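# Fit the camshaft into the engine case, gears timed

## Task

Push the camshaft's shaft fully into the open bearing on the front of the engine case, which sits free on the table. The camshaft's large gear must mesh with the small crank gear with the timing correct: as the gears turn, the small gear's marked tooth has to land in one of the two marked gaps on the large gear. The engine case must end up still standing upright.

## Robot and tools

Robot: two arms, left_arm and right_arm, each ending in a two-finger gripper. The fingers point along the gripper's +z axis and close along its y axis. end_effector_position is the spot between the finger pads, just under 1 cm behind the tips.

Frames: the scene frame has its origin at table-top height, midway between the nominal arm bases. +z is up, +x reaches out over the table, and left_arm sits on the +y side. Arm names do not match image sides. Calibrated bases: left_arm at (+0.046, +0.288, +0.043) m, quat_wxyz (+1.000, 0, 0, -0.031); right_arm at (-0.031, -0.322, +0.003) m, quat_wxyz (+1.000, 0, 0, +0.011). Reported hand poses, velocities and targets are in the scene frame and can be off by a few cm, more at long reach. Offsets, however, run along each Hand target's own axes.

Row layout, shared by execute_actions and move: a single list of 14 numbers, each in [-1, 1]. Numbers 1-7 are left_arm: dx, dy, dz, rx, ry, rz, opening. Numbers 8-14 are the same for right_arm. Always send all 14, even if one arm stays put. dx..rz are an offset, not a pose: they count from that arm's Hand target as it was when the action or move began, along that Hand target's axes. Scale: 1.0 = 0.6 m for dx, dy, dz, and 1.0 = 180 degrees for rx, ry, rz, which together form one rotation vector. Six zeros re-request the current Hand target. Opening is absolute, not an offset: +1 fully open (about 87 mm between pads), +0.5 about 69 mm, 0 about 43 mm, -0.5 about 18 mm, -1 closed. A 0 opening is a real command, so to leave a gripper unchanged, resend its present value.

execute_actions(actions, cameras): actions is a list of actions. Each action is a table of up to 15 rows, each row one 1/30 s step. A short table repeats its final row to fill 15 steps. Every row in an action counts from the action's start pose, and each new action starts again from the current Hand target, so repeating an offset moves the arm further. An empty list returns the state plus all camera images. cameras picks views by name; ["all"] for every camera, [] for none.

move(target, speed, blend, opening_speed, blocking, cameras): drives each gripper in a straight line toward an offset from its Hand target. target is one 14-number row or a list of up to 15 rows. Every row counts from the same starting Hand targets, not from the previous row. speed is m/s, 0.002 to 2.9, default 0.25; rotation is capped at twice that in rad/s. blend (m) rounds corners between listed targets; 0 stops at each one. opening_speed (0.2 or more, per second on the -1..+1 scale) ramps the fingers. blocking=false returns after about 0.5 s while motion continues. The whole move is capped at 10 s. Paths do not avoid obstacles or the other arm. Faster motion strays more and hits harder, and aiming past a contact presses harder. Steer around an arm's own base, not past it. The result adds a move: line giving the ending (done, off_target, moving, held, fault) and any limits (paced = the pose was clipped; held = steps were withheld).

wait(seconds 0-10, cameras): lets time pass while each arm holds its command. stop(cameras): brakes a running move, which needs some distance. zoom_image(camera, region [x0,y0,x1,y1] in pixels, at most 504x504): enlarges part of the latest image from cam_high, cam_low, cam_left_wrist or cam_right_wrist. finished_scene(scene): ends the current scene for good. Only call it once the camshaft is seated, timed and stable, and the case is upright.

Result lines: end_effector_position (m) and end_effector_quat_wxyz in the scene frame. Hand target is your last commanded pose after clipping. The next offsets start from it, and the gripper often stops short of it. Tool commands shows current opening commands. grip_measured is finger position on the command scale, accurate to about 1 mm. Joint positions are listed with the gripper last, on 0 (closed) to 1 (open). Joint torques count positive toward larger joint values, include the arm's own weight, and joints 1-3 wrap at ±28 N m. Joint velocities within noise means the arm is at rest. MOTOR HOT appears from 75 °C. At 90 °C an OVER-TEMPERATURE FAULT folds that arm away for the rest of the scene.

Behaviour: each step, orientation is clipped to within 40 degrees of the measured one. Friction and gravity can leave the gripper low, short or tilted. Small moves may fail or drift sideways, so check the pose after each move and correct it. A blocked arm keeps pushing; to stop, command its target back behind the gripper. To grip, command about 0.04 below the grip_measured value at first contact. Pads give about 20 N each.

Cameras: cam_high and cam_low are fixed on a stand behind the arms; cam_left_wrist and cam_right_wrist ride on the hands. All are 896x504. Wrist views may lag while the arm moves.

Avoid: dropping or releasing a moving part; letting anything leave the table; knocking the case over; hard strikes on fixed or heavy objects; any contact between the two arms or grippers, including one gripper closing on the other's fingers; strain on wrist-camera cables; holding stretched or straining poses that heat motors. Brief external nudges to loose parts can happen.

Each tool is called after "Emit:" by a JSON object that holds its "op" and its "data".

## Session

Emit:
{"op": "execute_actions", "data": {"actions": []}}

Emit:
{"op": "zoom_image", "data": {"camera": "cam_high", "region": [340, 150, 600, 330]}}

Emit:
{"op": "zoom_image", "data": {"camera": "cam_low", "region": [220, 190, 480, 340]}}

Scene clock: 0.00 s.
left_arm: end_effector_position=(+0.4225, +0.2975, +0.1038) grip_measured=+1.000 end_effector_quat_wxyz=(+0.586, -0.063, +0.802, +0.096) | right_arm: end_effector_position=(+0.3604, -0.3468, +0.0582) grip_measured=+1.000 end_effector_quat_wxyz=(+0.582, +0.045, +0.812, -0.022)
Joint positions: left_arm=[-0.073 1.521 0.351 0.849 -0.359 -0.032 1] | right_arm=[-0.068 1.566 0.394 0.845 0.043 0.033 1]
Joint velocities: within noise
Joint torques (N m): no reading
Motor temperatures (°C): left_arm=[22 30 26 23 22 22 23] | right_arm=[23 31 40 29 23 24 24]
Heat: left arm: 30 °C; right arm: 40 °C.
Hand target: left_arm +0.4227, +0.2974, +0.1040; +0.585, -0.062, +0.803, +0.096 | right_arm +0.3663, -0.3471, +0.0694; +0.597, +0.045, +0.801, -0.022
Tool commands: left_gripper/opening=+1.0 right_gripper/opening=+1.0
camera_calibration:
cam_left_wrist: T_world_to_cam=[[0.214995, -0.97399, -0.0715536, 0.200894], [-0.903586, -0.170584, -0.392981, 0.49601], [0.370554, 0.149144, -0.916758, 0.0335441], [0, 0, 0, 1]] pos_world=[0.392566, 0.275277, 0.240049]
cam_right_wrist: T_world_to_cam=[[-0.0666209, -0.996413, -0.0521842, -0.314724], [-0.928008, 0.0810913, -0.363629, 0.402889], [0.366556, 0.024202, -0.930081, 0.0756525], [0, 0, 0, 1]] pos_world=[0.325186, -0.348097, 0.200441]

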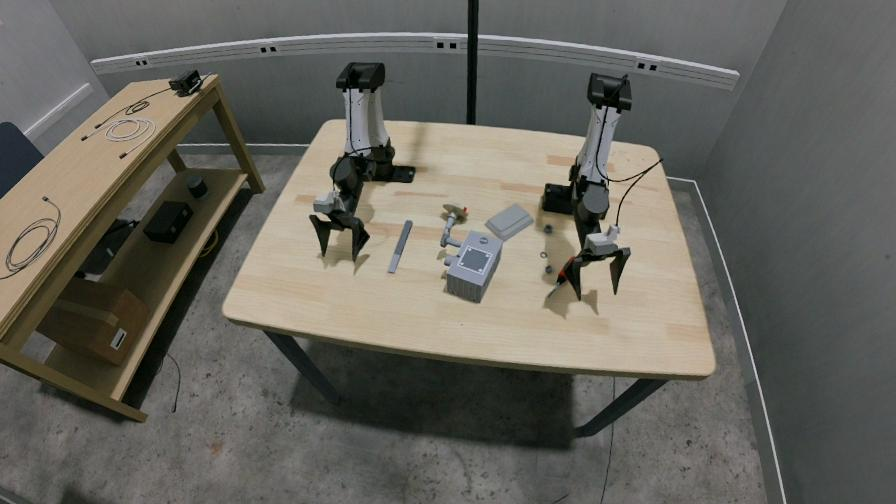

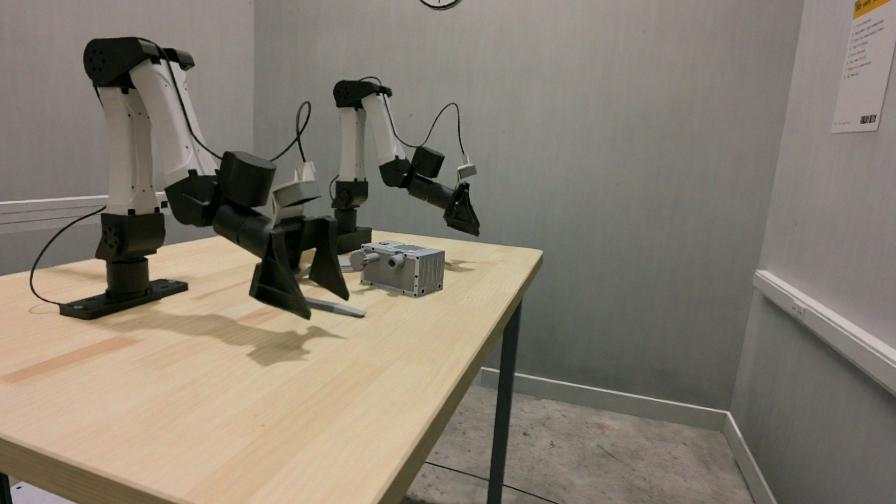

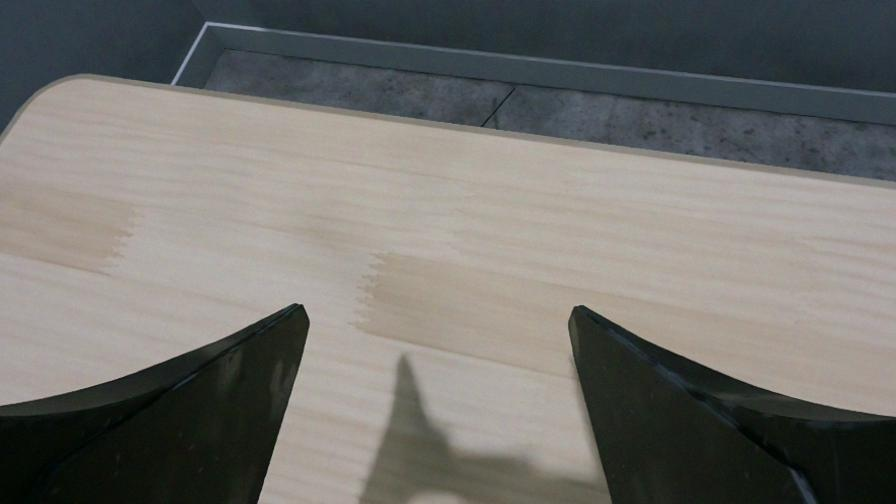

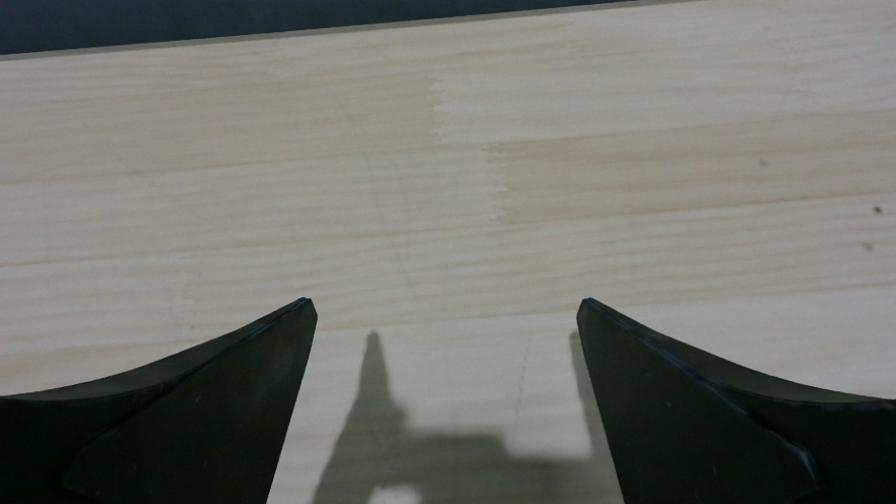

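Scaled by 1.938 from the camera's 896x504 image, which has a finer 1280x720 frame.

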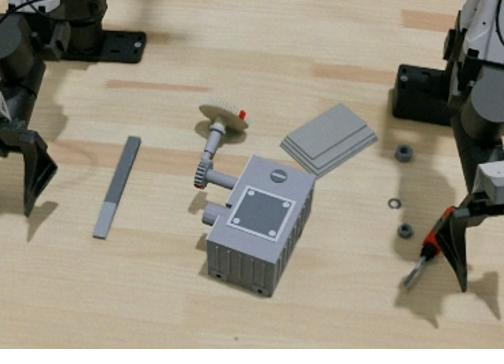

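Scaled by 1.938 from the camera's 896x504 image, which has a finer 1280x720 frame.

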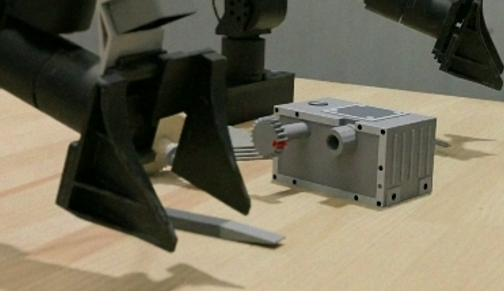

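Emit:
{"op": "move", "data": {"target": [0,0,0,0,0,0,1,-0.1217,0.346,-0.36,-0.028,0.0505,-0.0361,1], "cameras": ["cam_right_wrist"]}}

Emit:
{"op": "zoom_image", "data": {"camera": "cam_right_wrist", "region": [180, 0, 560, 300]}}

Scene clock: 16.30 s.
left_arm: end_effector_position=(+0.4225, +0.2975, +0.1038) grip_measured=+1.000 end_effector_quat_wxyz=(+0.586, -0.063, +0.802, +0.096) | right_arm: end_effector_position=(+0.1984, -0.1277, +0.1933) grip_measured=+1.000 end_effector_quat_wxyz=(+0.522, -0.038, +0.852, -0.023)
Joint positions: left_arm=[-0.073 1.521 0.351 0.849 -0.359 -0.032 1] | right_arm=[1.116 1.178 0.965 -0.667 0.941 0.687 1]
Joint torques (N m): left_arm=[0.2 -4.9 6.05 1.63 0.05 -0.08] | right_arm=[-0.06 -1.94 10.63 1.51 0.58 0.13]
Heat: left arm: 31 °C; right arm: 41 °C.
Hand target: left_arm +0.4227, +0.2974, +0.1040; +0.585, -0.062, +0.803, +0.096 | right_arm +0.2012, -0.1248, +0.2052; +0.531, -0.025, +0.847, -0.017
Off the commanded pose: left_arm 0.000 m, 0 deg | right_arm 0.013 m, 2 deg.
move: off_target (right_arm)
camera_calibration:
cam_right_wrist: T_world_to_cam=[[0.0668565, -0.997021, 0.0384698, -0.144264], [-0.972255, -0.0737612, -0.221988, 0.24556], [0.224164, -0.0225611, -0.97429, 0.28625], [0, 0, 0, 1]] pos_world=[0.184225, -0.119263, 0.338952]
Images, in order (width x height): cam_right_wrist 896x504.

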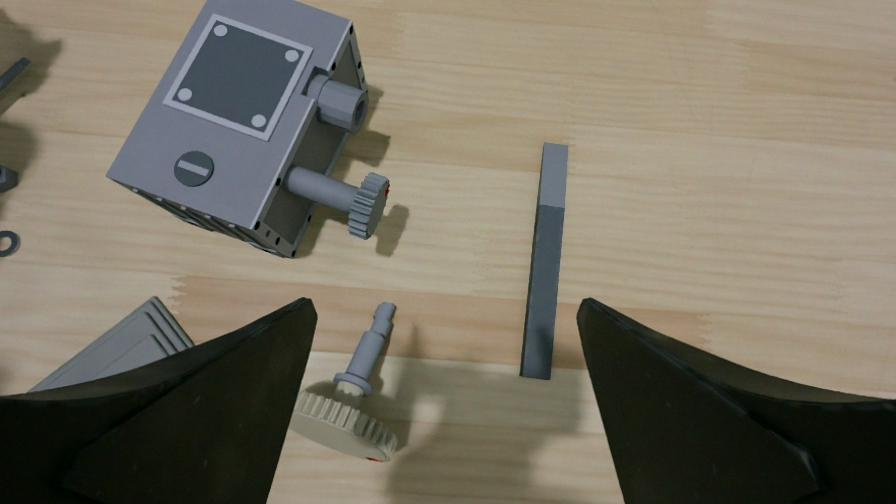

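Scaled by 1.326 from the camera's 896x504 image, which has a finer 1280x720 frame.

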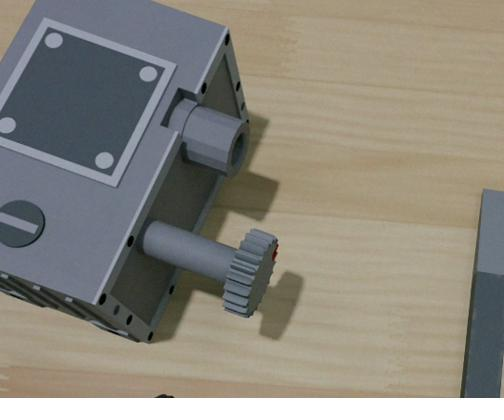

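Emit:
{"op": "move", "data": {"target": [0,0,0,0,0,0,1,-0.0018,0.0522,0.2302,-0.2845,0.1572,-0.2433,-0.05], "cameras": ["cam_right_wrist"]}}

Scene clock: 72.17 s.
left_arm: end_effector_position=(+0.4225, +0.2975, +0.1038) grip_measured=+1.000 end_effector_quat_wxyz=(+0.586, -0.063, +0.802, +0.096) | right_arm: end_effector_position=(+0.3201, -0.0965, +0.1349) grip_measured=-0.050 end_effector_quat_wxyz=(+0.204, -0.538, +0.806, +0.139)
Joint positions: left_arm=[-0.073 1.521 0.351 0.849 -0.359 -0.032 1] | right_arm=[0.477 1.875 1.671 -0.968 -0.309 -0.615 0.475]
Joint torques (N m): left_arm=[0.18 -4.78 5.98 1.67 0.07 -0.07] | right_arm=[-0.68 -6.58 10.35 1.22 -0.28 -0.1]
Motor temperatures (°C): left_arm=[22 33 29 29 22 22 23] | right_arm=[23 31 48 33 23 24 23]
Heat: left arm: 33 °C; right arm: 48 °C.
Hand target: left_arm +0.4227, +0.2974, +0.1040; +0.585, -0.062, +0.803, +0.096 | right_arm +0.3252, -0.0938, +0.1442; +0.215, -0.540, +0.801, +0.145
Off the commanded pose: left_arm 0.000 m, 0 deg | right_arm 0.011 m, 2 deg.
move: off_target (right_arm)
camera_calibration:
cam_right_wrist: T_world_to_cam=[[0.922215, -0.383037, -0.052939, -0.321233], [-0.339309, -0.867279, 0.364274, -0.0050228], [-0.185444, -0.317977, -0.929786, 0.299411], [0, 0, 0, 1]] pos_world=[0.350066, -0.0321947, 0.263212]
Images, in order (width x height): cam_right_wrist 896x504.

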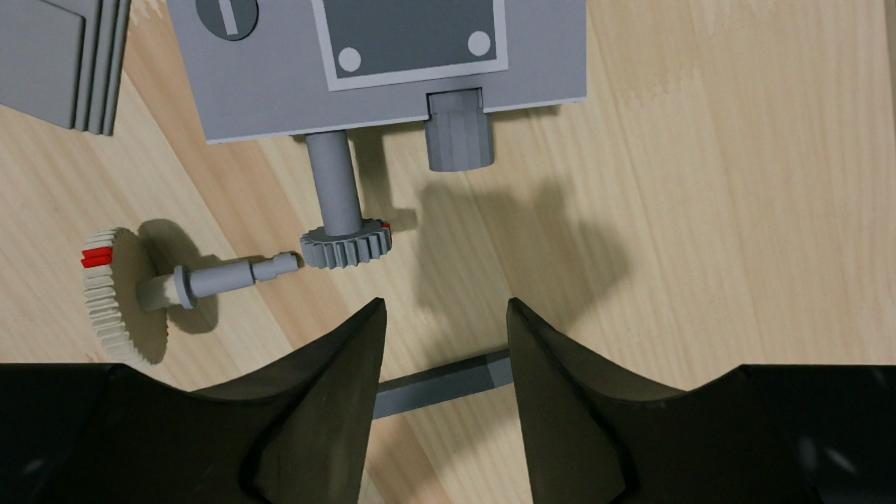

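Emit:
{"op": "move", "data": {"target": [0,0,0,0,0,0,1,-0.0033,-0.007,0.0908,-0.0167,0,-0.0289,-0.05], "speed": 0.12, "cameras": ["cam_right_wrist"]}}

Scene clock: 97.97 s.
left_arm: end_effector_position=(+0.4225, +0.2975, +0.1038) grip_measured=+1.000 end_effector_quat_wxyz=(+0.586, -0.063, +0.802, +0.096) | right_arm: end_effector_position=(+0.3301, -0.0799, +0.0873) grip_measured=-0.050 end_effector_quat_wxyz=(+0.178, -0.574, +0.785, +0.151)
Joint positions: left_arm=[-0.073 1.521 0.351 0.849 -0.359 -0.032 1] | right_arm=[0.493 2.004 1.671 -0.902 -0.34 -0.691 0.475]
Joint torques (N m): left_arm=[0.25 -4.89 6.17 1.63 0.08 -0.06] | right_arm=[0.28 -7.84 9.43 1.55 -0.32 -0.11]
Heat: left arm: 33 °C; right arm: 51 °C.
Hand target: left_arm +0.4227, +0.2974, +0.1040; +0.585, -0.062, +0.803, +0.096 | right_arm +0.3399, -0.0684, +0.0979; +0.207, -0.581, +0.771, +0.156
Off the commanded pose: left_arm 0.000 m, 0 deg | right_arm 0.018 m, 4 deg.
move: off_target (right_arm)
camera_calibration:
cam_right_wrist: T_world_to_cam=[[0.951844, -0.295987, -0.0799032, -0.327062], [-0.243635, -0.888477, 0.388909, -0.00533192], [-0.186104, -0.350714, -0.917804, 0.258857], [0, 0, 0, 1]] pos_world=[0.358187, -0.0107588, 0.21352]
Images, in order (width x height): cam_right_wrist 896x504.

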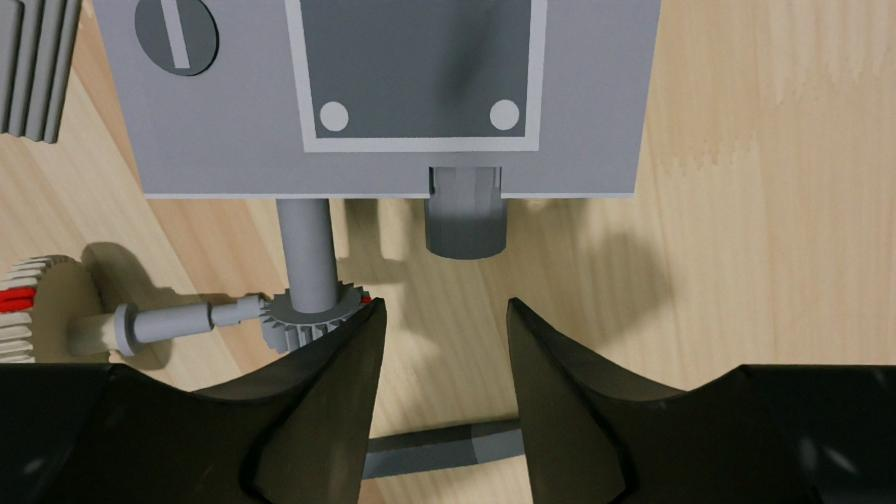

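Emit:
{"op": "move", "data": {"target": [[0,0,0,0,0,0,1,0,-0.011,0,0,0,0,-0.15],[0,0,0,0,0,0,1,-0.007,-0.011,0.066,0,0,0,-0.15]], "speed": 0.08, "cameras": ["cam_right_wrist"]}}

Scene clock: 114.37 s.
left_arm: end_effector_position=(+0.4225, +0.2975, +0.1038) grip_measured=+1.000 end_effector_quat_wxyz=(+0.586, -0.063, +0.802, +0.096) | right_arm: end_effector_position=(+0.3424, -0.0572, +0.0569) grip_measured=-0.150 end_effector_quat_wxyz=(+0.182, -0.582, +0.777, +0.156)
Joint positions: left_arm=[-0.073 1.521 0.351 0.849 -0.359 -0.032 1] | right_arm=[0.521 2.101 1.69 -0.812 -0.344 -0.683 0.425]
Joint torques (N m): left_arm=[0.24 -4.78 6.05 1.6 0.08 -0.12] | right_arm=[0.16 -8.27 9.22 1.58 -0.18 0.1]
Heat: left arm: 33 °C; right arm: 50 °C.
Hand target: left_arm +0.4227, +0.2974, +0.1040; +0.585, -0.062, +0.803, +0.096 | right_arm +0.3527, -0.0477, +0.0657; +0.207, -0.581, +0.771, +0.156
Off the commanded pose: left_arm 0.000 m, 0 deg | right_arm 0.017 m, 3 deg.
move: off_target (right_arm)
camera_calibration:
cam_right_wrist: T_world_to_cam=[[0.9587, -0.273693, -0.0773663, -0.335813], [-0.225821, -0.897855, 0.37797, 0.0236303], [-0.172911, -0.344889, -0.92258, 0.237294], [0, 0, 0, 1]] pos_world=[0.368311, 0.0111468, 0.18401]
Images, in order (width x height): cam_right_wrist 896x504.

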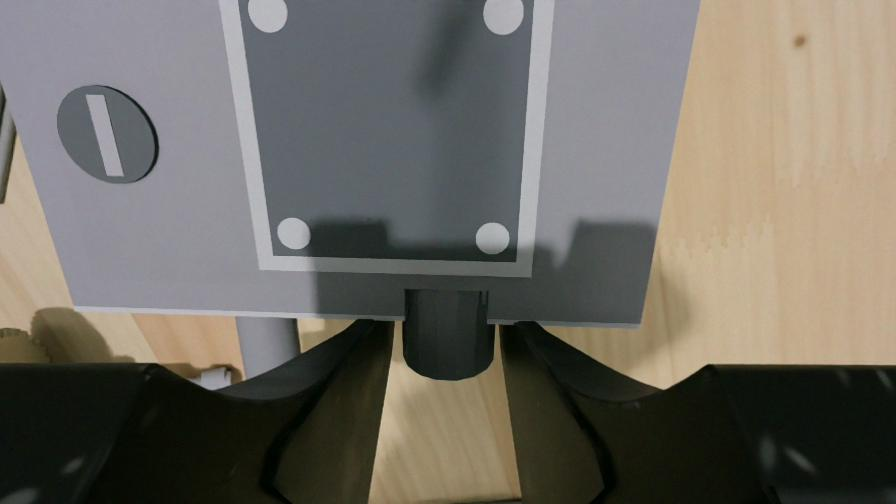

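Emit:
{"op": "move", "data": {"target": [[0,0,0,0,0,0,1,0,0,0,0,0,0,-0.5],[0,0,0,0,0,0,1,-0.085,0.067,0.02,0.02,0,0.035,-0.5],[0,0,0,0,0,0,1,-0.171,0.135,0.0415,0.0695,0,0.12,-0.5]], "speed": 0.06, "blend": [0,0.02,0], "opening_speed": 0.6, "cameras": ["cam_right_wrist","cam_high"]}}

Scene clock: 134.10 s.
left_arm: end_effector_position=(+0.4225, +0.2975, +0.1038) grip_measured=+1.000 end_effector_quat_wxyz=(+0.586, -0.063, +0.802, +0.096) | right_arm: end_effector_position=(+0.2864, +0.0256, +0.0712) grip_measured=-0.278 end_effector_quat_wxyz=(+0.164, -0.398, +0.900, +0.065)
Joint positions: left_arm=[-0.073 1.521 0.351 0.849 -0.359 -0.032 1] | right_arm=[0.815 2.182 1.89 -0.925 0.014 0.001 0.361]
Joint torques (N m): left_arm=[0.16 -4.75 5.94 1.65 0.06 -0.08] | right_arm=[2.54 -9.25 12.63 2.5 -0.04 0.14]
Motor temperatures (°C): left_arm=[22 33 30 32 22 22 23] | right_arm=[23 36 49 33 23 24 24]
Heat: left arm: 33 °C; right arm: 49 °C.
Hand target: left_arm +0.4227, +0.2974, +0.1040; +0.585, -0.062, +0.803, +0.096 | right_arm +0.3028, +0.0720, +0.0956; +0.236, -0.401, +0.879, +0.107
Off the commanded pose: left_arm 0.000 m, 0 deg | right_arm 0.055 m, 10 deg.
move: off_target (right_arm)
camera_calibration:
cam_right_wrist: T_world_to_cam=[[0.732594, -0.679821, -0.0339154, -0.186333], [-0.578565, -0.648178, 0.495103, 0.166179], [-0.358565, -0.343087, -0.868172, 0.318556], [0, 0, 0, 1]] pos_world=[0.346875, 0.0903329, 0.187966]
Images, in order (width x height): cam_high 896x504, cam_right_wrist 896x504.

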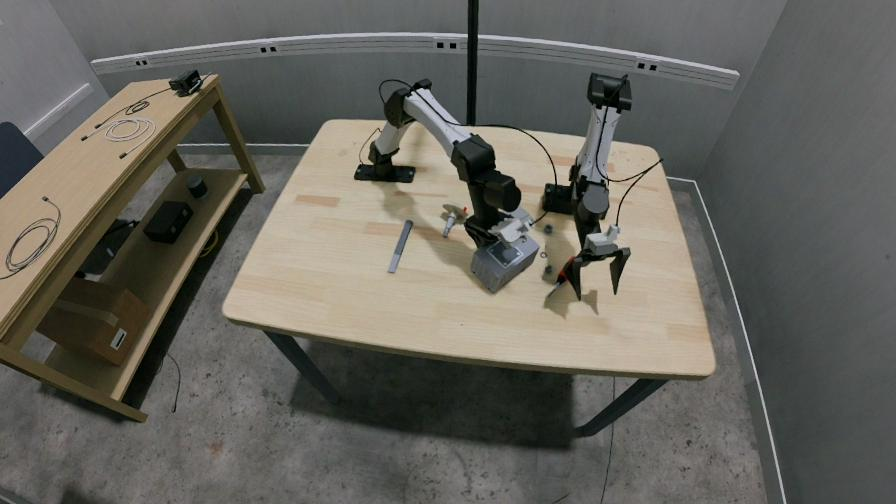

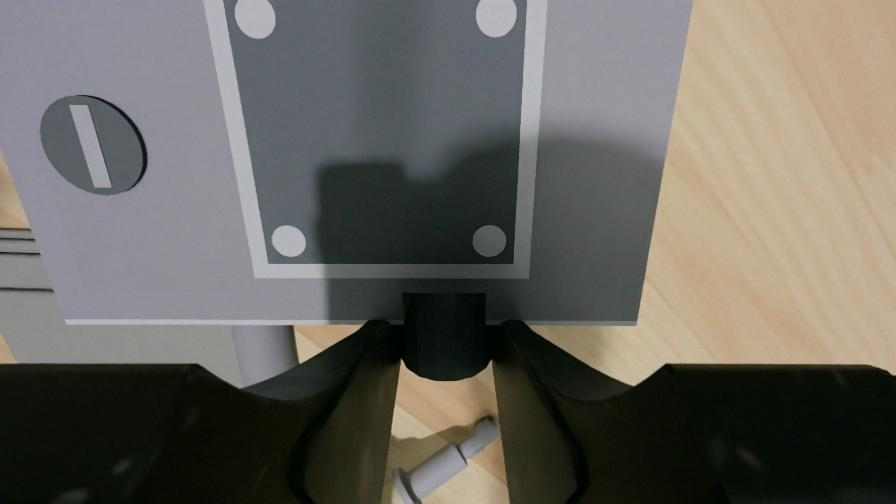

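Emit:
{"op": "move", "data": {"target": [0,0,0,0,0,0,1,0.0835,-0.029,0.0095,0,0,0,-0.5], "speed": 0.04, "cameras": ["cam_right_wrist","cam_low"]}}

Emit:
{"op": "zoom_image", "data": {"camera": "cam_low", "region": [330, 190, 470, 310]}}

Scene clock: 148.60 s.
left_arm: end_effector_position=(+0.4225, +0.2975, +0.1038) grip_measured=+1.000 end_effector_quat_wxyz=(+0.586, -0.063, +0.802, +0.096) | right_arm: end_effector_position=(+0.2810, +0.0180, +0.0576) grip_measured=-0.278 end_effector_quat_wxyz=(+0.207, -0.395, +0.891, +0.086)
Joint positions: left_arm=[-0.073 1.521 0.351 0.849 -0.359 -0.032 1] | right_arm=[0.812 2.055 1.616 -0.68 0.01 -0.004 0.361]
Joint torques (N m): left_arm=[0.09 -4.85 6.04 1.66 0.04 -0.08] | right_arm=[-0.38 -9.11 6.43 2.22 -0.15 -0.2]
Heat: left arm: 33 °C; right arm: 51 °C.
Hand target: left_arm +0.4227, +0.2974, +0.1040; +0.585, -0.062, +0.803, +0.096 | right_arm +0.2894, +0.0300, +0.0657; +0.236, -0.401, +0.879, +0.107
Off the commanded pose: left_arm 0.000 m, 0 deg | right_arm 0.017 m, 4 deg.
move: off_target (right_arm)
camera_calibration:
cam_right_wrist: T_world_to_cam=[[0.736718, -0.675204, -0.036705, -0.189069], [-0.605726, -0.683091, 0.408024, 0.178138], [-0.300572, -0.278365, -0.912233, 0.287311], [0, 0, 0, 1]] pos_world=[0.333551, 0.0740016, 0.18247]
Images, in order (width x height): cam_low 896x504, cam_right_wrist 896x504.

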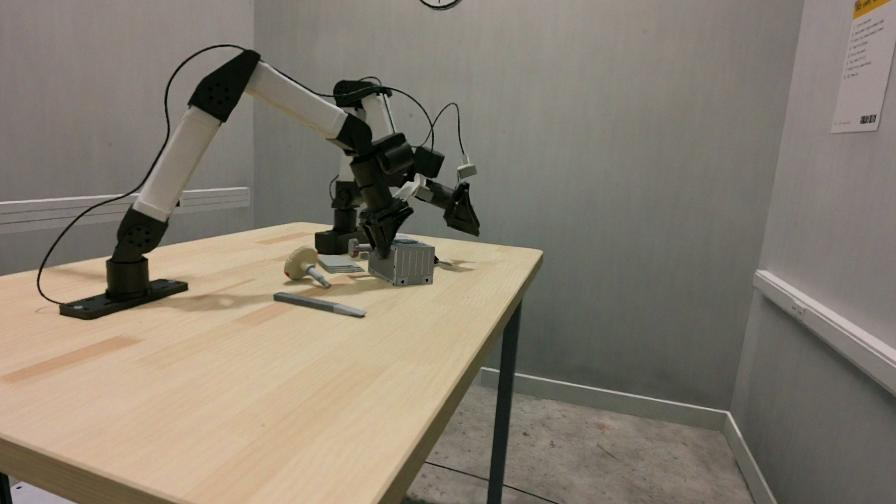

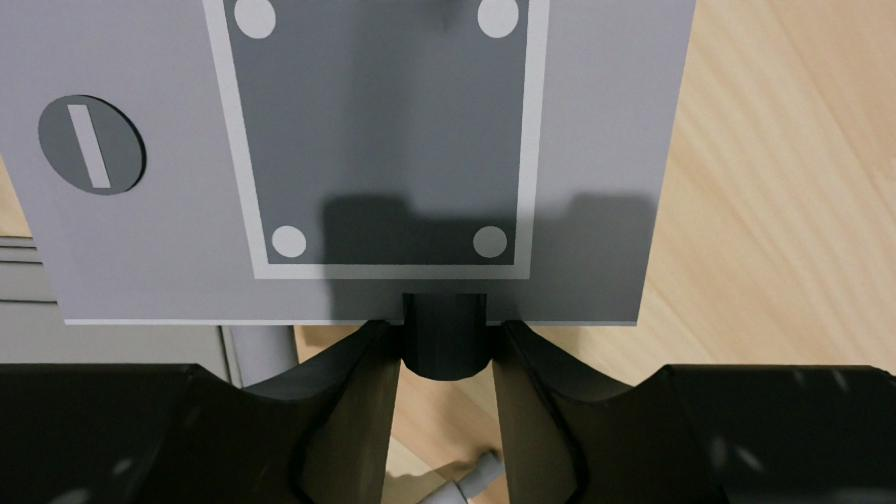

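Scaled by 3.600 from the camera's 896x504 image, which has a finer 1280x720 frame.

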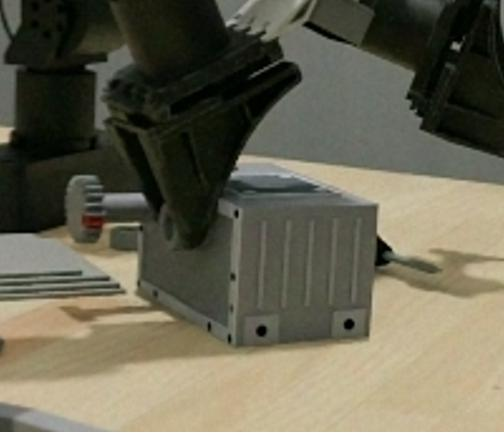

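Emit:
{"op": "move", "data": {"target": [[0,0,0,0,0,0,1,0,0,0,0,0,0,-0.15],[0,0,0,0,0,0,1,0,0,-0.2,0,0,0,-0.15],[0,0,0,0,0,0,1,0.2382,-0.0783,-0.29,0.0197,-0.3221,0.0124,-0.15]], "speed": [0.1,0.12,0.25], "blend": [0,0.02,0], "opening_speed": 0.5, "cameras": ["cam_right_wrist","cam_high"]}}

Emit:
{"op": "zoom_image", "data": {"camera": "cam_high", "region": [410, 180, 570, 310]}}

Scene clock: 174.43 s.
left_arm: end_effector_position=(+0.4225, +0.2975, +0.1038) grip_measured=+1.000 end_effector_quat_wxyz=(+0.586, -0.063, +0.802, +0.096) | right_arm: end_effector_position=(+0.1858, -0.1614, +0.1402) grip_measured=-0.150 end_effector_quat_wxyz=(+0.634, -0.276, +0.674, +0.260)
Joint positions: left_arm=[-0.073 1.521 0.351 0.849 -0.359 -0.032 1] | right_arm=[0.378 0.396 0.072 0.26 -0.379 -0.023 0.425]
Joint torques (N m): left_arm=[0.2 -4.86 5.97 1.64 0.07 -0.09] | right_arm=[-0.68 1.5 7.31 2.71 -0.08 0.12]
Heat: left arm: 33 °C; right arm: 48 °C.
Hand target: left_arm +0.4227, +0.2974, +0.1040; +0.585, -0.062, +0.803, +0.096 | right_arm +0.1866, -0.1600, +0.1447; +0.642, -0.275, +0.665, +0.267
Off the commanded pose: left_arm 0.000 m, 0 deg | right_arm 0.005 m, 2 deg.
move: done
camera_calibration:
cam_right_wrist: T_world_to_cam=[[0.729942, -0.68301, -0.0261105, -0.238529], [-0.559671, -0.575326, -0.596463, 0.113864], [0.392369, 0.449997, -0.802215, 0.257449], [0, 0, 0, 1]] pos_world=[0.136824, -0.21326, 0.268218]
Images, in order (width x height): cam_high 896x504, cam_right_wrist 896x504.

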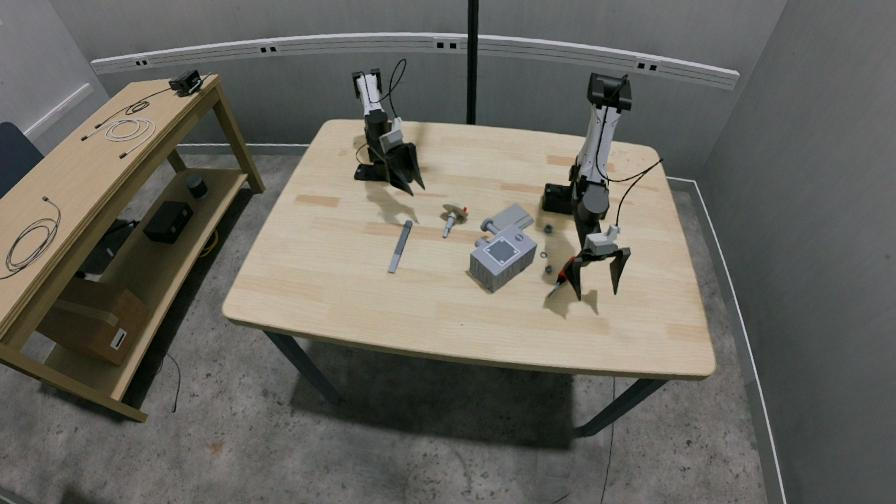

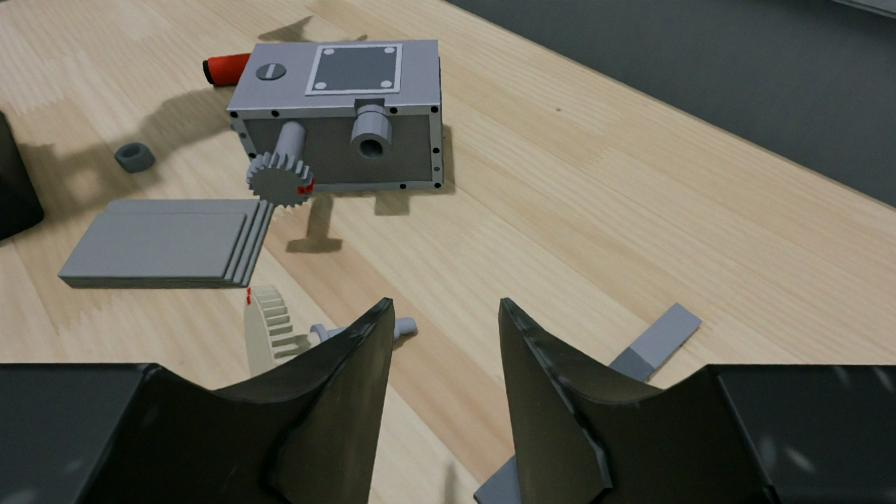

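Scaled by 3.150 from the camera's 896x504 image, which has a finer 1280x720 frame.

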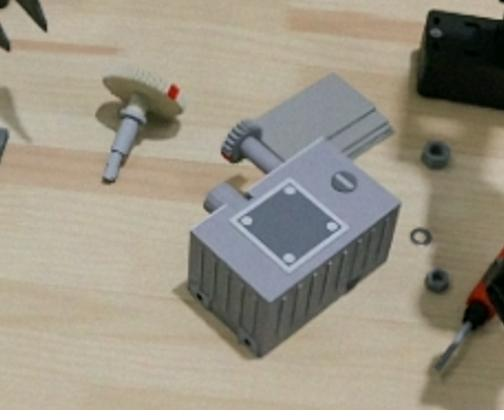

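Emit:
{"op": "zoom_image", "data": {"camera": "cam_right_wrist", "region": [225, 90, 455, 220]}}

Emit:
{"op": "zoom_image", "data": {"camera": "cam_right_wrist", "region": [235, 130, 335, 220]}}

Scaled by 2.191 from the camera's 896x504 image, which has a finer 1280x720 frame.

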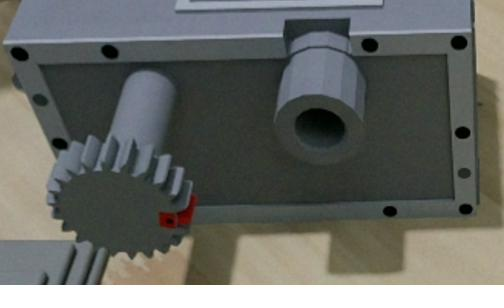

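Scaled by 5.040 from the camera's 896x504 image, which has a finer 1280x720 frame.

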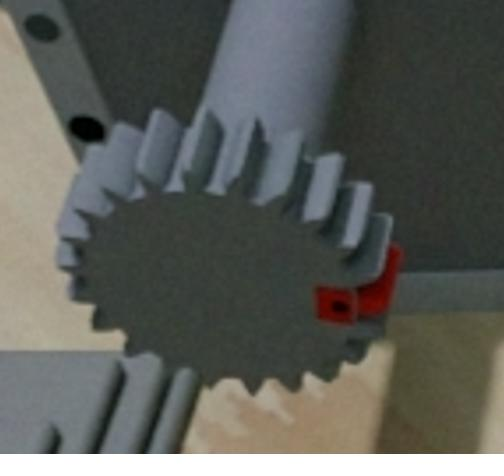

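Emit:
{"op": "move", "data": {"target": [[0,0,0,0,0,0,1,-0.08,0.03,0,-0.1,0.16,0,1],[0,0,0,0,0,0,1,0.04,0.0628,0.0003,-0.2156,0.3515,-0.0075,1]], "speed": 0.2, "blend": [0.03,0], "cameras": ["cam_right_wrist"]}}

Scene clock: 220.33 s.
left_arm: end_effector_position=(+0.4225, +0.2975, +0.1038) grip_measured=+1.000 end_effector_quat_wxyz=(+0.586, -0.063, +0.802, +0.096) | right_arm: end_effector_position=(+0.1552, -0.1362, +0.1139) grip_measured=+1.000 end_effector_quat_wxyz=(+0.078, -0.557, +0.778, +0.278)
Joint positions: left_arm=[-0.073 1.521 0.351 0.849 -0.359 -0.032 1] | right_arm=[0.482 1.53 1.177 -1.115 -0.578 -0.709 1]
Joint torques (N m): left_arm=[0.21 -4.71 5.83 1.63 0.09 -0.09] | right_arm=[0.27 -4.03 9.69 0.58 -0.2 -0.14]
Motor temperatures (°C): left_arm=[22 33 30 34 22 22 23] | right_arm=[23 33 47 40 23 24 23]
Heat: left arm: 34 °C; right arm: 47 °C.
Hand target: left_arm +0.4227, +0.2974, +0.1040; +0.585, -0.062, +0.803, +0.096 | right_arm +0.1595, -0.1338, +0.1208; +0.086, -0.566, +0.773, +0.274
Off the commanded pose: left_arm 0.000 m, 0 deg | right_arm 0.008 m, 2 deg.
move: done
camera_calibration:
cam_right_wrist: T_world_to_cam=[[0.8938, -0.221304, -0.39006, -0.120678], [-0.0762685, -0.932103, 0.354072, -0.136282], [-0.441934, -0.28672, -0.849992, 0.271639], [0, 0, 0, 1]] pos_world=[0.217515, -0.0758512, 0.232073]
Images, in order (width x height): cam_right_wrist 896x504.

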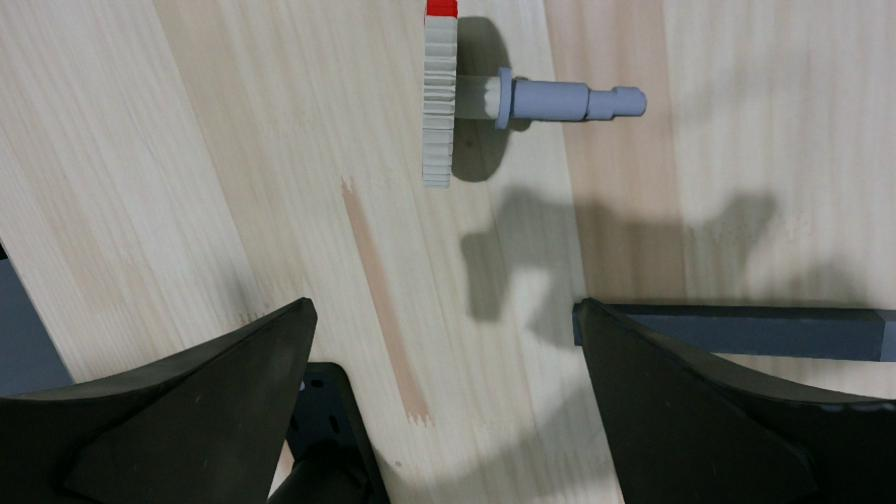

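Emit:
{"op": "move", "data": {"target": [0,0,0,0,0,0,1,-0.04,0.0065,0.05,0.0105,0,0.009,1], "speed": 0.12, "cameras": ["cam_right_wrist"]}}

Scene clock: 233.77 s.
left_arm: end_effector_position=(+0.4225, +0.2975, +0.1038) grip_measured=+1.000 end_effector_quat_wxyz=(+0.586, -0.063, +0.802, +0.096) | right_arm: end_effector_position=(+0.1495, -0.1047, +0.1036) grip_measured=+1.000 end_effector_quat_wxyz=(+0.071, -0.551, +0.788, +0.265)
Joint positions: left_arm=[-0.073 1.521 0.351 0.849 -0.359 -0.032 1] | right_arm=[0.606 1.569 1.177 -1.01 -0.533 -0.547 1]
Joint torques (N m): left_arm=[0.18 -4.78 6.11 1.65 0.09 -0.1] | right_arm=[0.2 -4.26 8.68 1.19 -0.15 0.09]
Heat: left arm: 34 °C; right arm: 48 °C.
Hand target: left_arm +0.4227, +0.2974, +0.1040; +0.585, -0.062, +0.803, +0.096 | right_arm +0.1589, -0.0975, +0.1076; +0.092, -0.554, +0.785, +0.262
Off the commanded pose: left_arm 0.000 m, 0 deg | right_arm 0.012 m, 2 deg.
move: off_target (right_arm)
camera_calibration:
cam_right_wrist: T_world_to_cam=[[0.888825, -0.250866, -0.38348, -0.115737], [-0.0935661, -0.918563, 0.384041, -0.102879], [-0.448593, -0.305464, -0.839914, 0.267388], [0, 0, 0, 1]] pos_world=[0.213193, -0.0418579, 0.21971]
Images, in order (width x height): cam_right_wrist 896x504.

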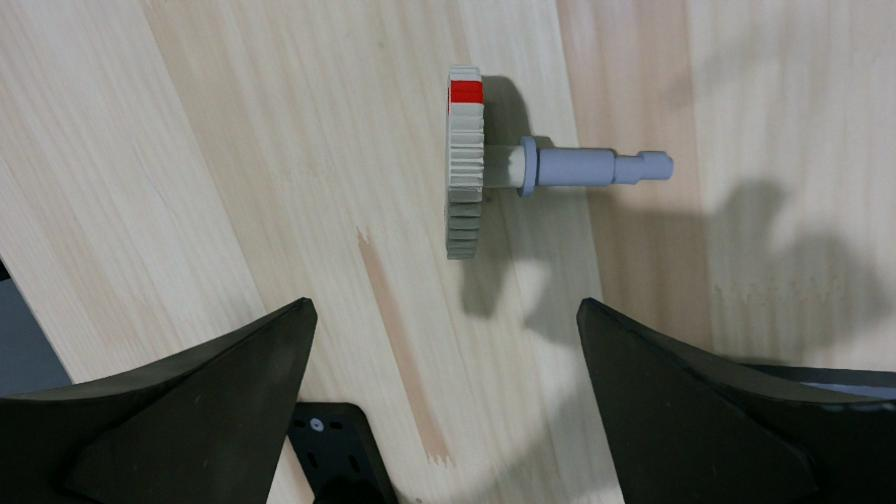

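Emit:
{"op": "move", "data": {"target": [0,0,0,0,0,0,1,-0.014,-0.0108,0.055,0,0,0,1], "speed": 0.1, "cameras": ["cam_right_wrist"]}}

Scene clock: 257.30 s.
left_arm: end_effector_position=(+0.4225, +0.2975, +0.1038) grip_measured=+1.000 end_effector_quat_wxyz=(+0.586, -0.063, +0.802, +0.096) | right_arm: end_effector_position=(+0.1597, -0.0789, +0.0830) grip_measured=+1.000 end_effector_quat_wxyz=(+0.082, -0.553, +0.786, +0.265)
Joint positions: left_arm=[-0.073 1.521 0.351 0.849 -0.359 -0.032 1] | right_arm=[0.656 1.646 1.172 -0.877 -0.521 -0.49 1]
Joint torques (N m): left_arm=[0.03 -4.88 5.89 1.63 0.04 -0.1] | right_arm=[0.28 -4.89 6.32 1.3 -0.14 0.07]
Motor temperatures (°C): left_arm=[22 33 30 35 22 22 23] | right_arm=[23 32 48 35 23 24 23]
Heat: left arm: 35 °C; right arm: 48 °C.
Hand target: left_arm +0.4227, +0.2974, +0.1040; +0.585, -0.062, +0.803, +0.096 | right_arm +0.1631, -0.0753, +0.0814; +0.092, -0.554, +0.785, +0.262
Off the commanded pose: left_arm 0.000 m, 0 deg | right_arm 0.005 m, 1 deg.
move: done
camera_calibration:
cam_right_wrist: T_world_to_cam=[[0.895732, -0.246842, -0.369775, -0.12811], [-0.101025, -0.922961, 0.371399, -0.0684219], [-0.432965, -0.295318, -0.851662, 0.2618], [0, 0, 0, 1]] pos_world=[0.22119, -0.0174594, 0.201006]
Images, in order (width x height): cam_right_wrist 896x504.

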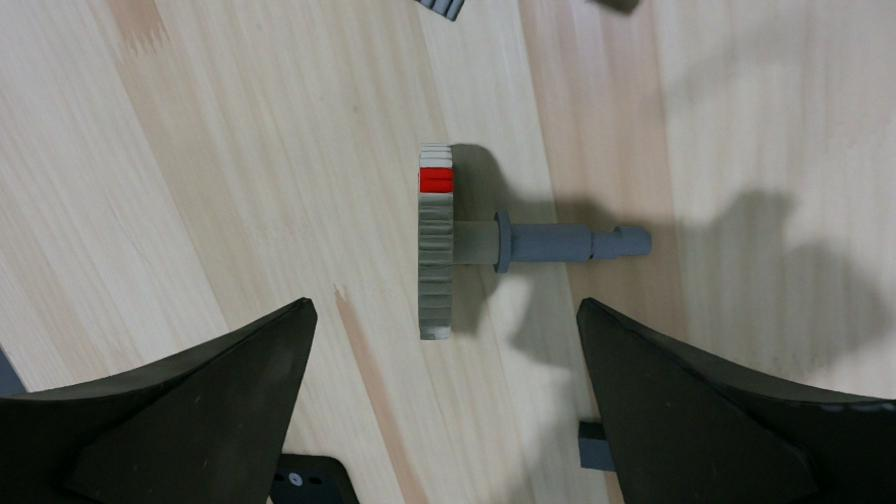

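Emit:
{"op": "move", "data": {"target": [0,0,0,0,0,0,1,0.0117,0.0067,0.028,0,0,0,1], "speed": 0.08, "cameras": ["cam_right_wrist"]}}

Scene clock: 266.63 s.
left_arm: end_effector_position=(+0.4225, +0.2975, +0.1038) grip_measured=+1.000 end_effector_quat_wxyz=(+0.586, -0.063, +0.802, +0.096) | right_arm: end_effector_position=(+0.1510, -0.0753, +0.0661) grip_measured=+1.000 end_effector_quat_wxyz=(+0.080, -0.552, +0.786, +0.264)
Joint positions: left_arm=[-0.073 1.521 0.351 0.849 -0.359 -0.032 1] | right_arm=[0.684 1.646 1.102 -0.795 -0.514 -0.458 1]
Joint torques (N m): left_arm=[0.2 -4.71 5.94 1.65 0.09 -0.11] | right_arm=[0.27 -5.05 6.26 1.34 -0.14 0.08]
Heat: left arm: 35 °C; right arm: 47 °C.
Hand target: left_arm +0.4227, +0.2974, +0.1040; +0.585, -0.062, +0.803, +0.096 | right_arm +0.1544, -0.0715, +0.0654; +0.092, -0.554, +0.785, +0.262
Off the commanded pose: left_arm 0.000 m, 0 deg | right_arm 0.005 m, 1 deg.
move: done
camera_calibration:
cam_right_wrist: T_world_to_cam=[[0.894857, -0.247935, -0.371159, -0.125532], [-0.10031, -0.921974, 0.374035, -0.0598145], [-0.434935, -0.297477, -0.849905, 0.244765], [0, 0, 0, 1]] pos_world=[0.21279, -0.0134592, 0.183807]
Images, in order (width x height): cam_right_wrist 896x504.

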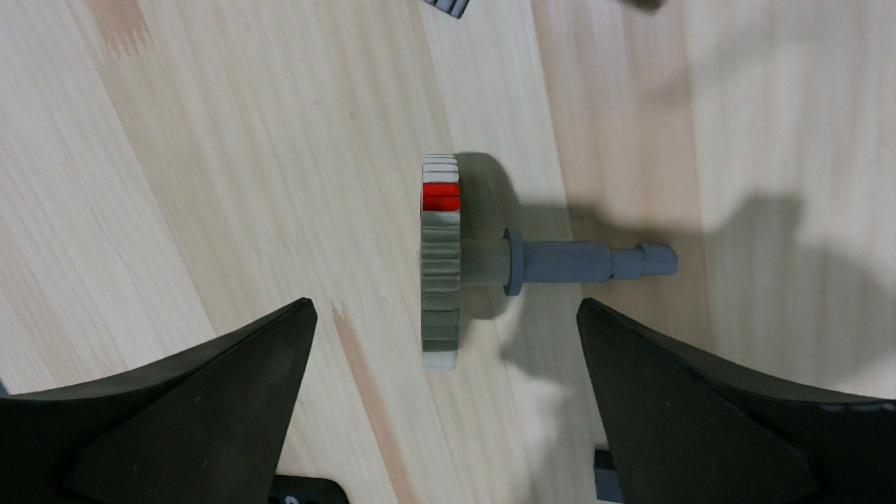

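Emit:
{"op": "move", "data": {"target": [[0,0,0,0,0,0,1,0,0.004,0.002,0,0,0,-0.6],[0,0,0,0,0,0,1,0,0.004,0.002,0,0,0,-0.75]], "opening_speed": 0.7, "cameras": ["cam_right_wrist"]}}

Scene clock: 278.47 s.
left_arm: end_effector_position=(+0.4225, +0.2975, +0.1038) grip_measured=+1.000 end_effector_quat_wxyz=(+0.586, -0.063, +0.802, +0.096) | right_arm: end_effector_position=(+0.1485, -0.0742, +0.0647) grip_measured=-0.627 end_effector_quat_wxyz=(+0.078, -0.550, +0.789, +0.264)
Joint positions: left_arm=[-0.073 1.521 0.351 0.849 -0.359 -0.032 1] | right_arm=[0.692 1.646 1.096 -0.788 -0.512 -0.444 0.187]
Joint torques (N m): left_arm=[0.03 -4.79 5.86 1.66 0.1 -0.1] | right_arm=[0.35 -5.41 6.26 1.34 -0.13 0.03]
Heat: left arm: 35 °C; right arm: 46 °C.
Hand target: left_arm +0.4227, +0.2974, +0.1040; +0.585, -0.062, +0.803, +0.096 | right_arm +0.1519, -0.0702, +0.0651; +0.092, -0.554, +0.785, +0.262
Off the commanded pose: left_arm 0.000 m, 0 deg | right_arm 0.005 m, 2 deg.
move: done
camera_calibration:
cam_right_wrist: T_world_to_cam=[[0.891392, -0.253816, -0.375498, -0.123181], [-0.102812, -0.920125, 0.377888, -0.0582625], [-0.441419, -0.29824, -0.846287, 0.243471], [0, 0, 0, 1]] pos_world=[0.211285, -0.0122613, 0.181809]
Images, in order (width x height): cam_right_wrist 896x504.

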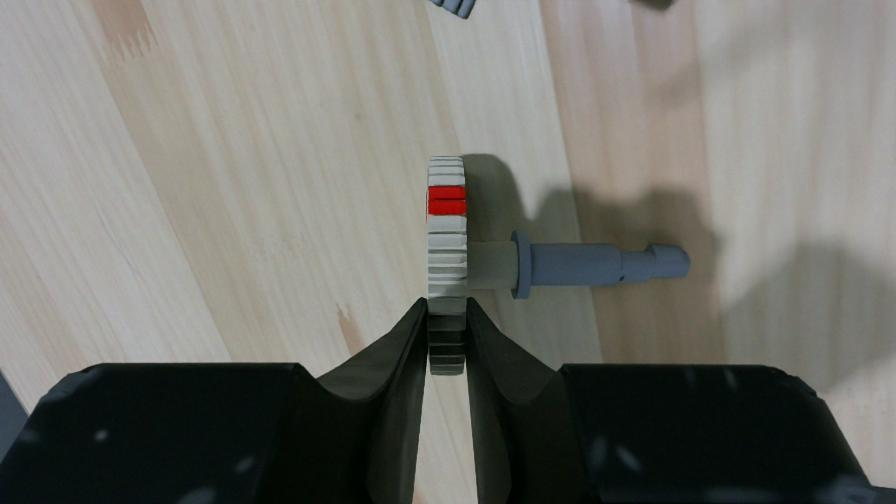

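Emit:
{"op": "move", "data": {"target": [[0,0,0,0,0,0,1,-0.0725,0.0515,-0.141,0,0,0,-0.75],[0,0,0,0,0,0,1,-0.0897,0.0053,-0.1747,0.0529,0.2613,-0.3652,-0.75],[0,0,0,0,0,0,1,-0.0245,-0.041,-0.0477,0.0529,0.2613,-0.3652,-0.75]], "speed": [0.12,0.2,0.12], "blend": [0.03,0.02,0], "cameras": ["cam_right_wrist","cam_high"]}}

Emit:
{"op": "zoom_image", "data": {"camera": "cam_high", "region": [420, 180, 540, 290]}}

Scene clock: 311.17 s.
left_arm: end_effector_position=(+0.4225, +0.2975, +0.1038) grip_measured=+1.000 end_effector_quat_wxyz=(+0.586, -0.063, +0.802, +0.096) | right_arm: end_effector_position=(+0.1793, -0.0828, +0.0849) grip_measured=-0.627 end_effector_quat_wxyz=(+0.058, +0.924, -0.364, +0.104)
Joint positions: left_arm=[-0.073 1.521 0.351 0.849 -0.359 -0.032 1] | right_arm=[1.074 1.864 1.425 -1.229 0.219 -1.285 0.187]
Joint torques (N m): left_arm=[0.16 -4.79 6.05 1.62 0.09 -0.09] | right_arm=[0.24 -6.65 6.16 0.48 0.38 -0.07]
Heat: left arm: 35 °C; right arm: 45 °C.
Hand target: left_arm +0.4227, +0.2974, +0.1040; +0.585, -0.062, +0.803, +0.096 | right_arm +0.1842, -0.0790, +0.0880; +0.046, +0.925, -0.358, +0.118
Off the commanded pose: left_arm 0.000 m, 0 deg | right_arm 0.007 m, 2 deg.
move: done
camera_calibration:
cam_right_wrist: T_world_to_cam=[[0.70698, 0.704151, -0.0659605, -0.0592039], [0.355191, -0.272865, 0.894083, -0.143052], [0.611571, -0.655527, -0.443018, 0.0189359], [0, 0, 0, 1]] pos_world=[0.0810861, 0.0150675, 0.132384]
Images, in order (width x height): cam_high 896x504, cam_right_wrist 896x504.

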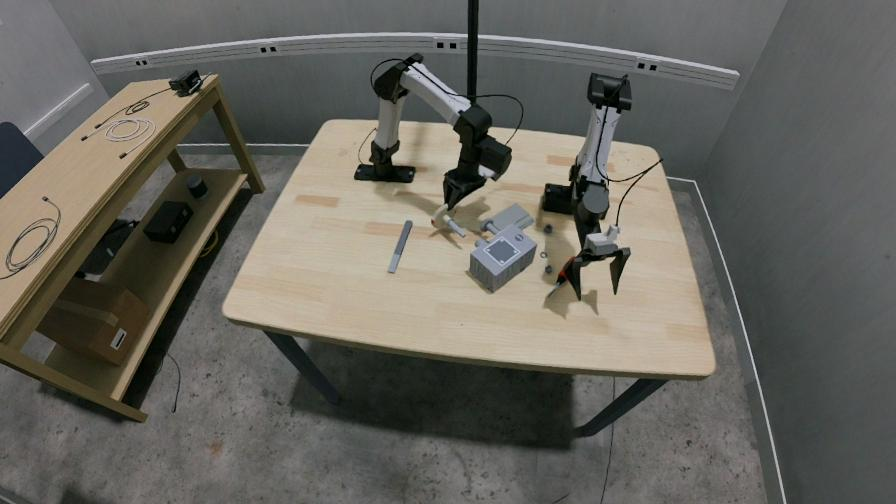

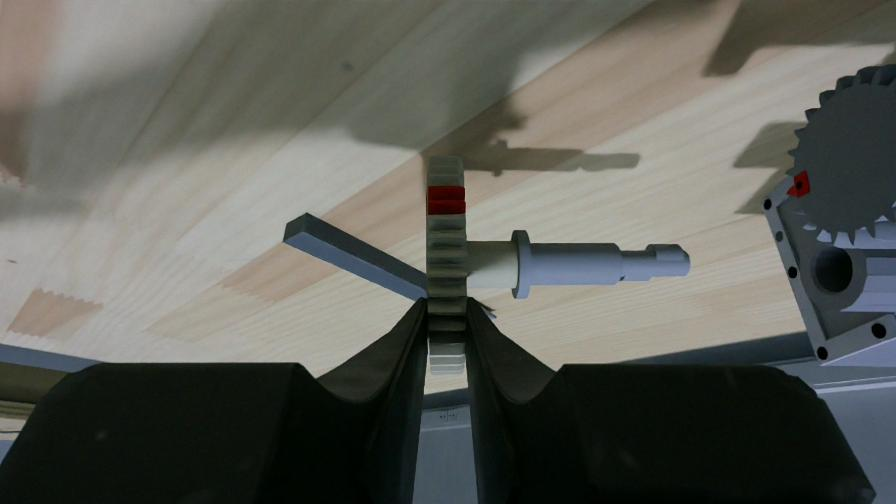

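Scaled by 4.200 from the camera's 896x504 image, which has a finer 1280x720 frame.

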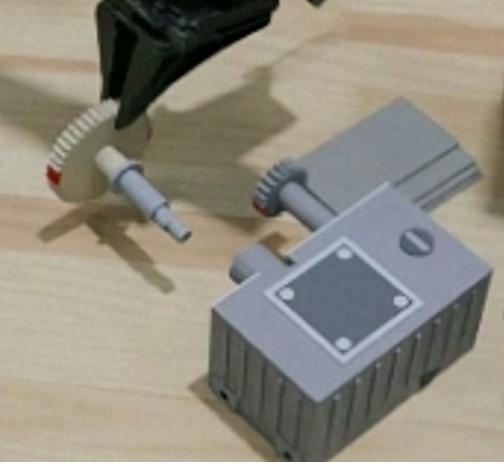

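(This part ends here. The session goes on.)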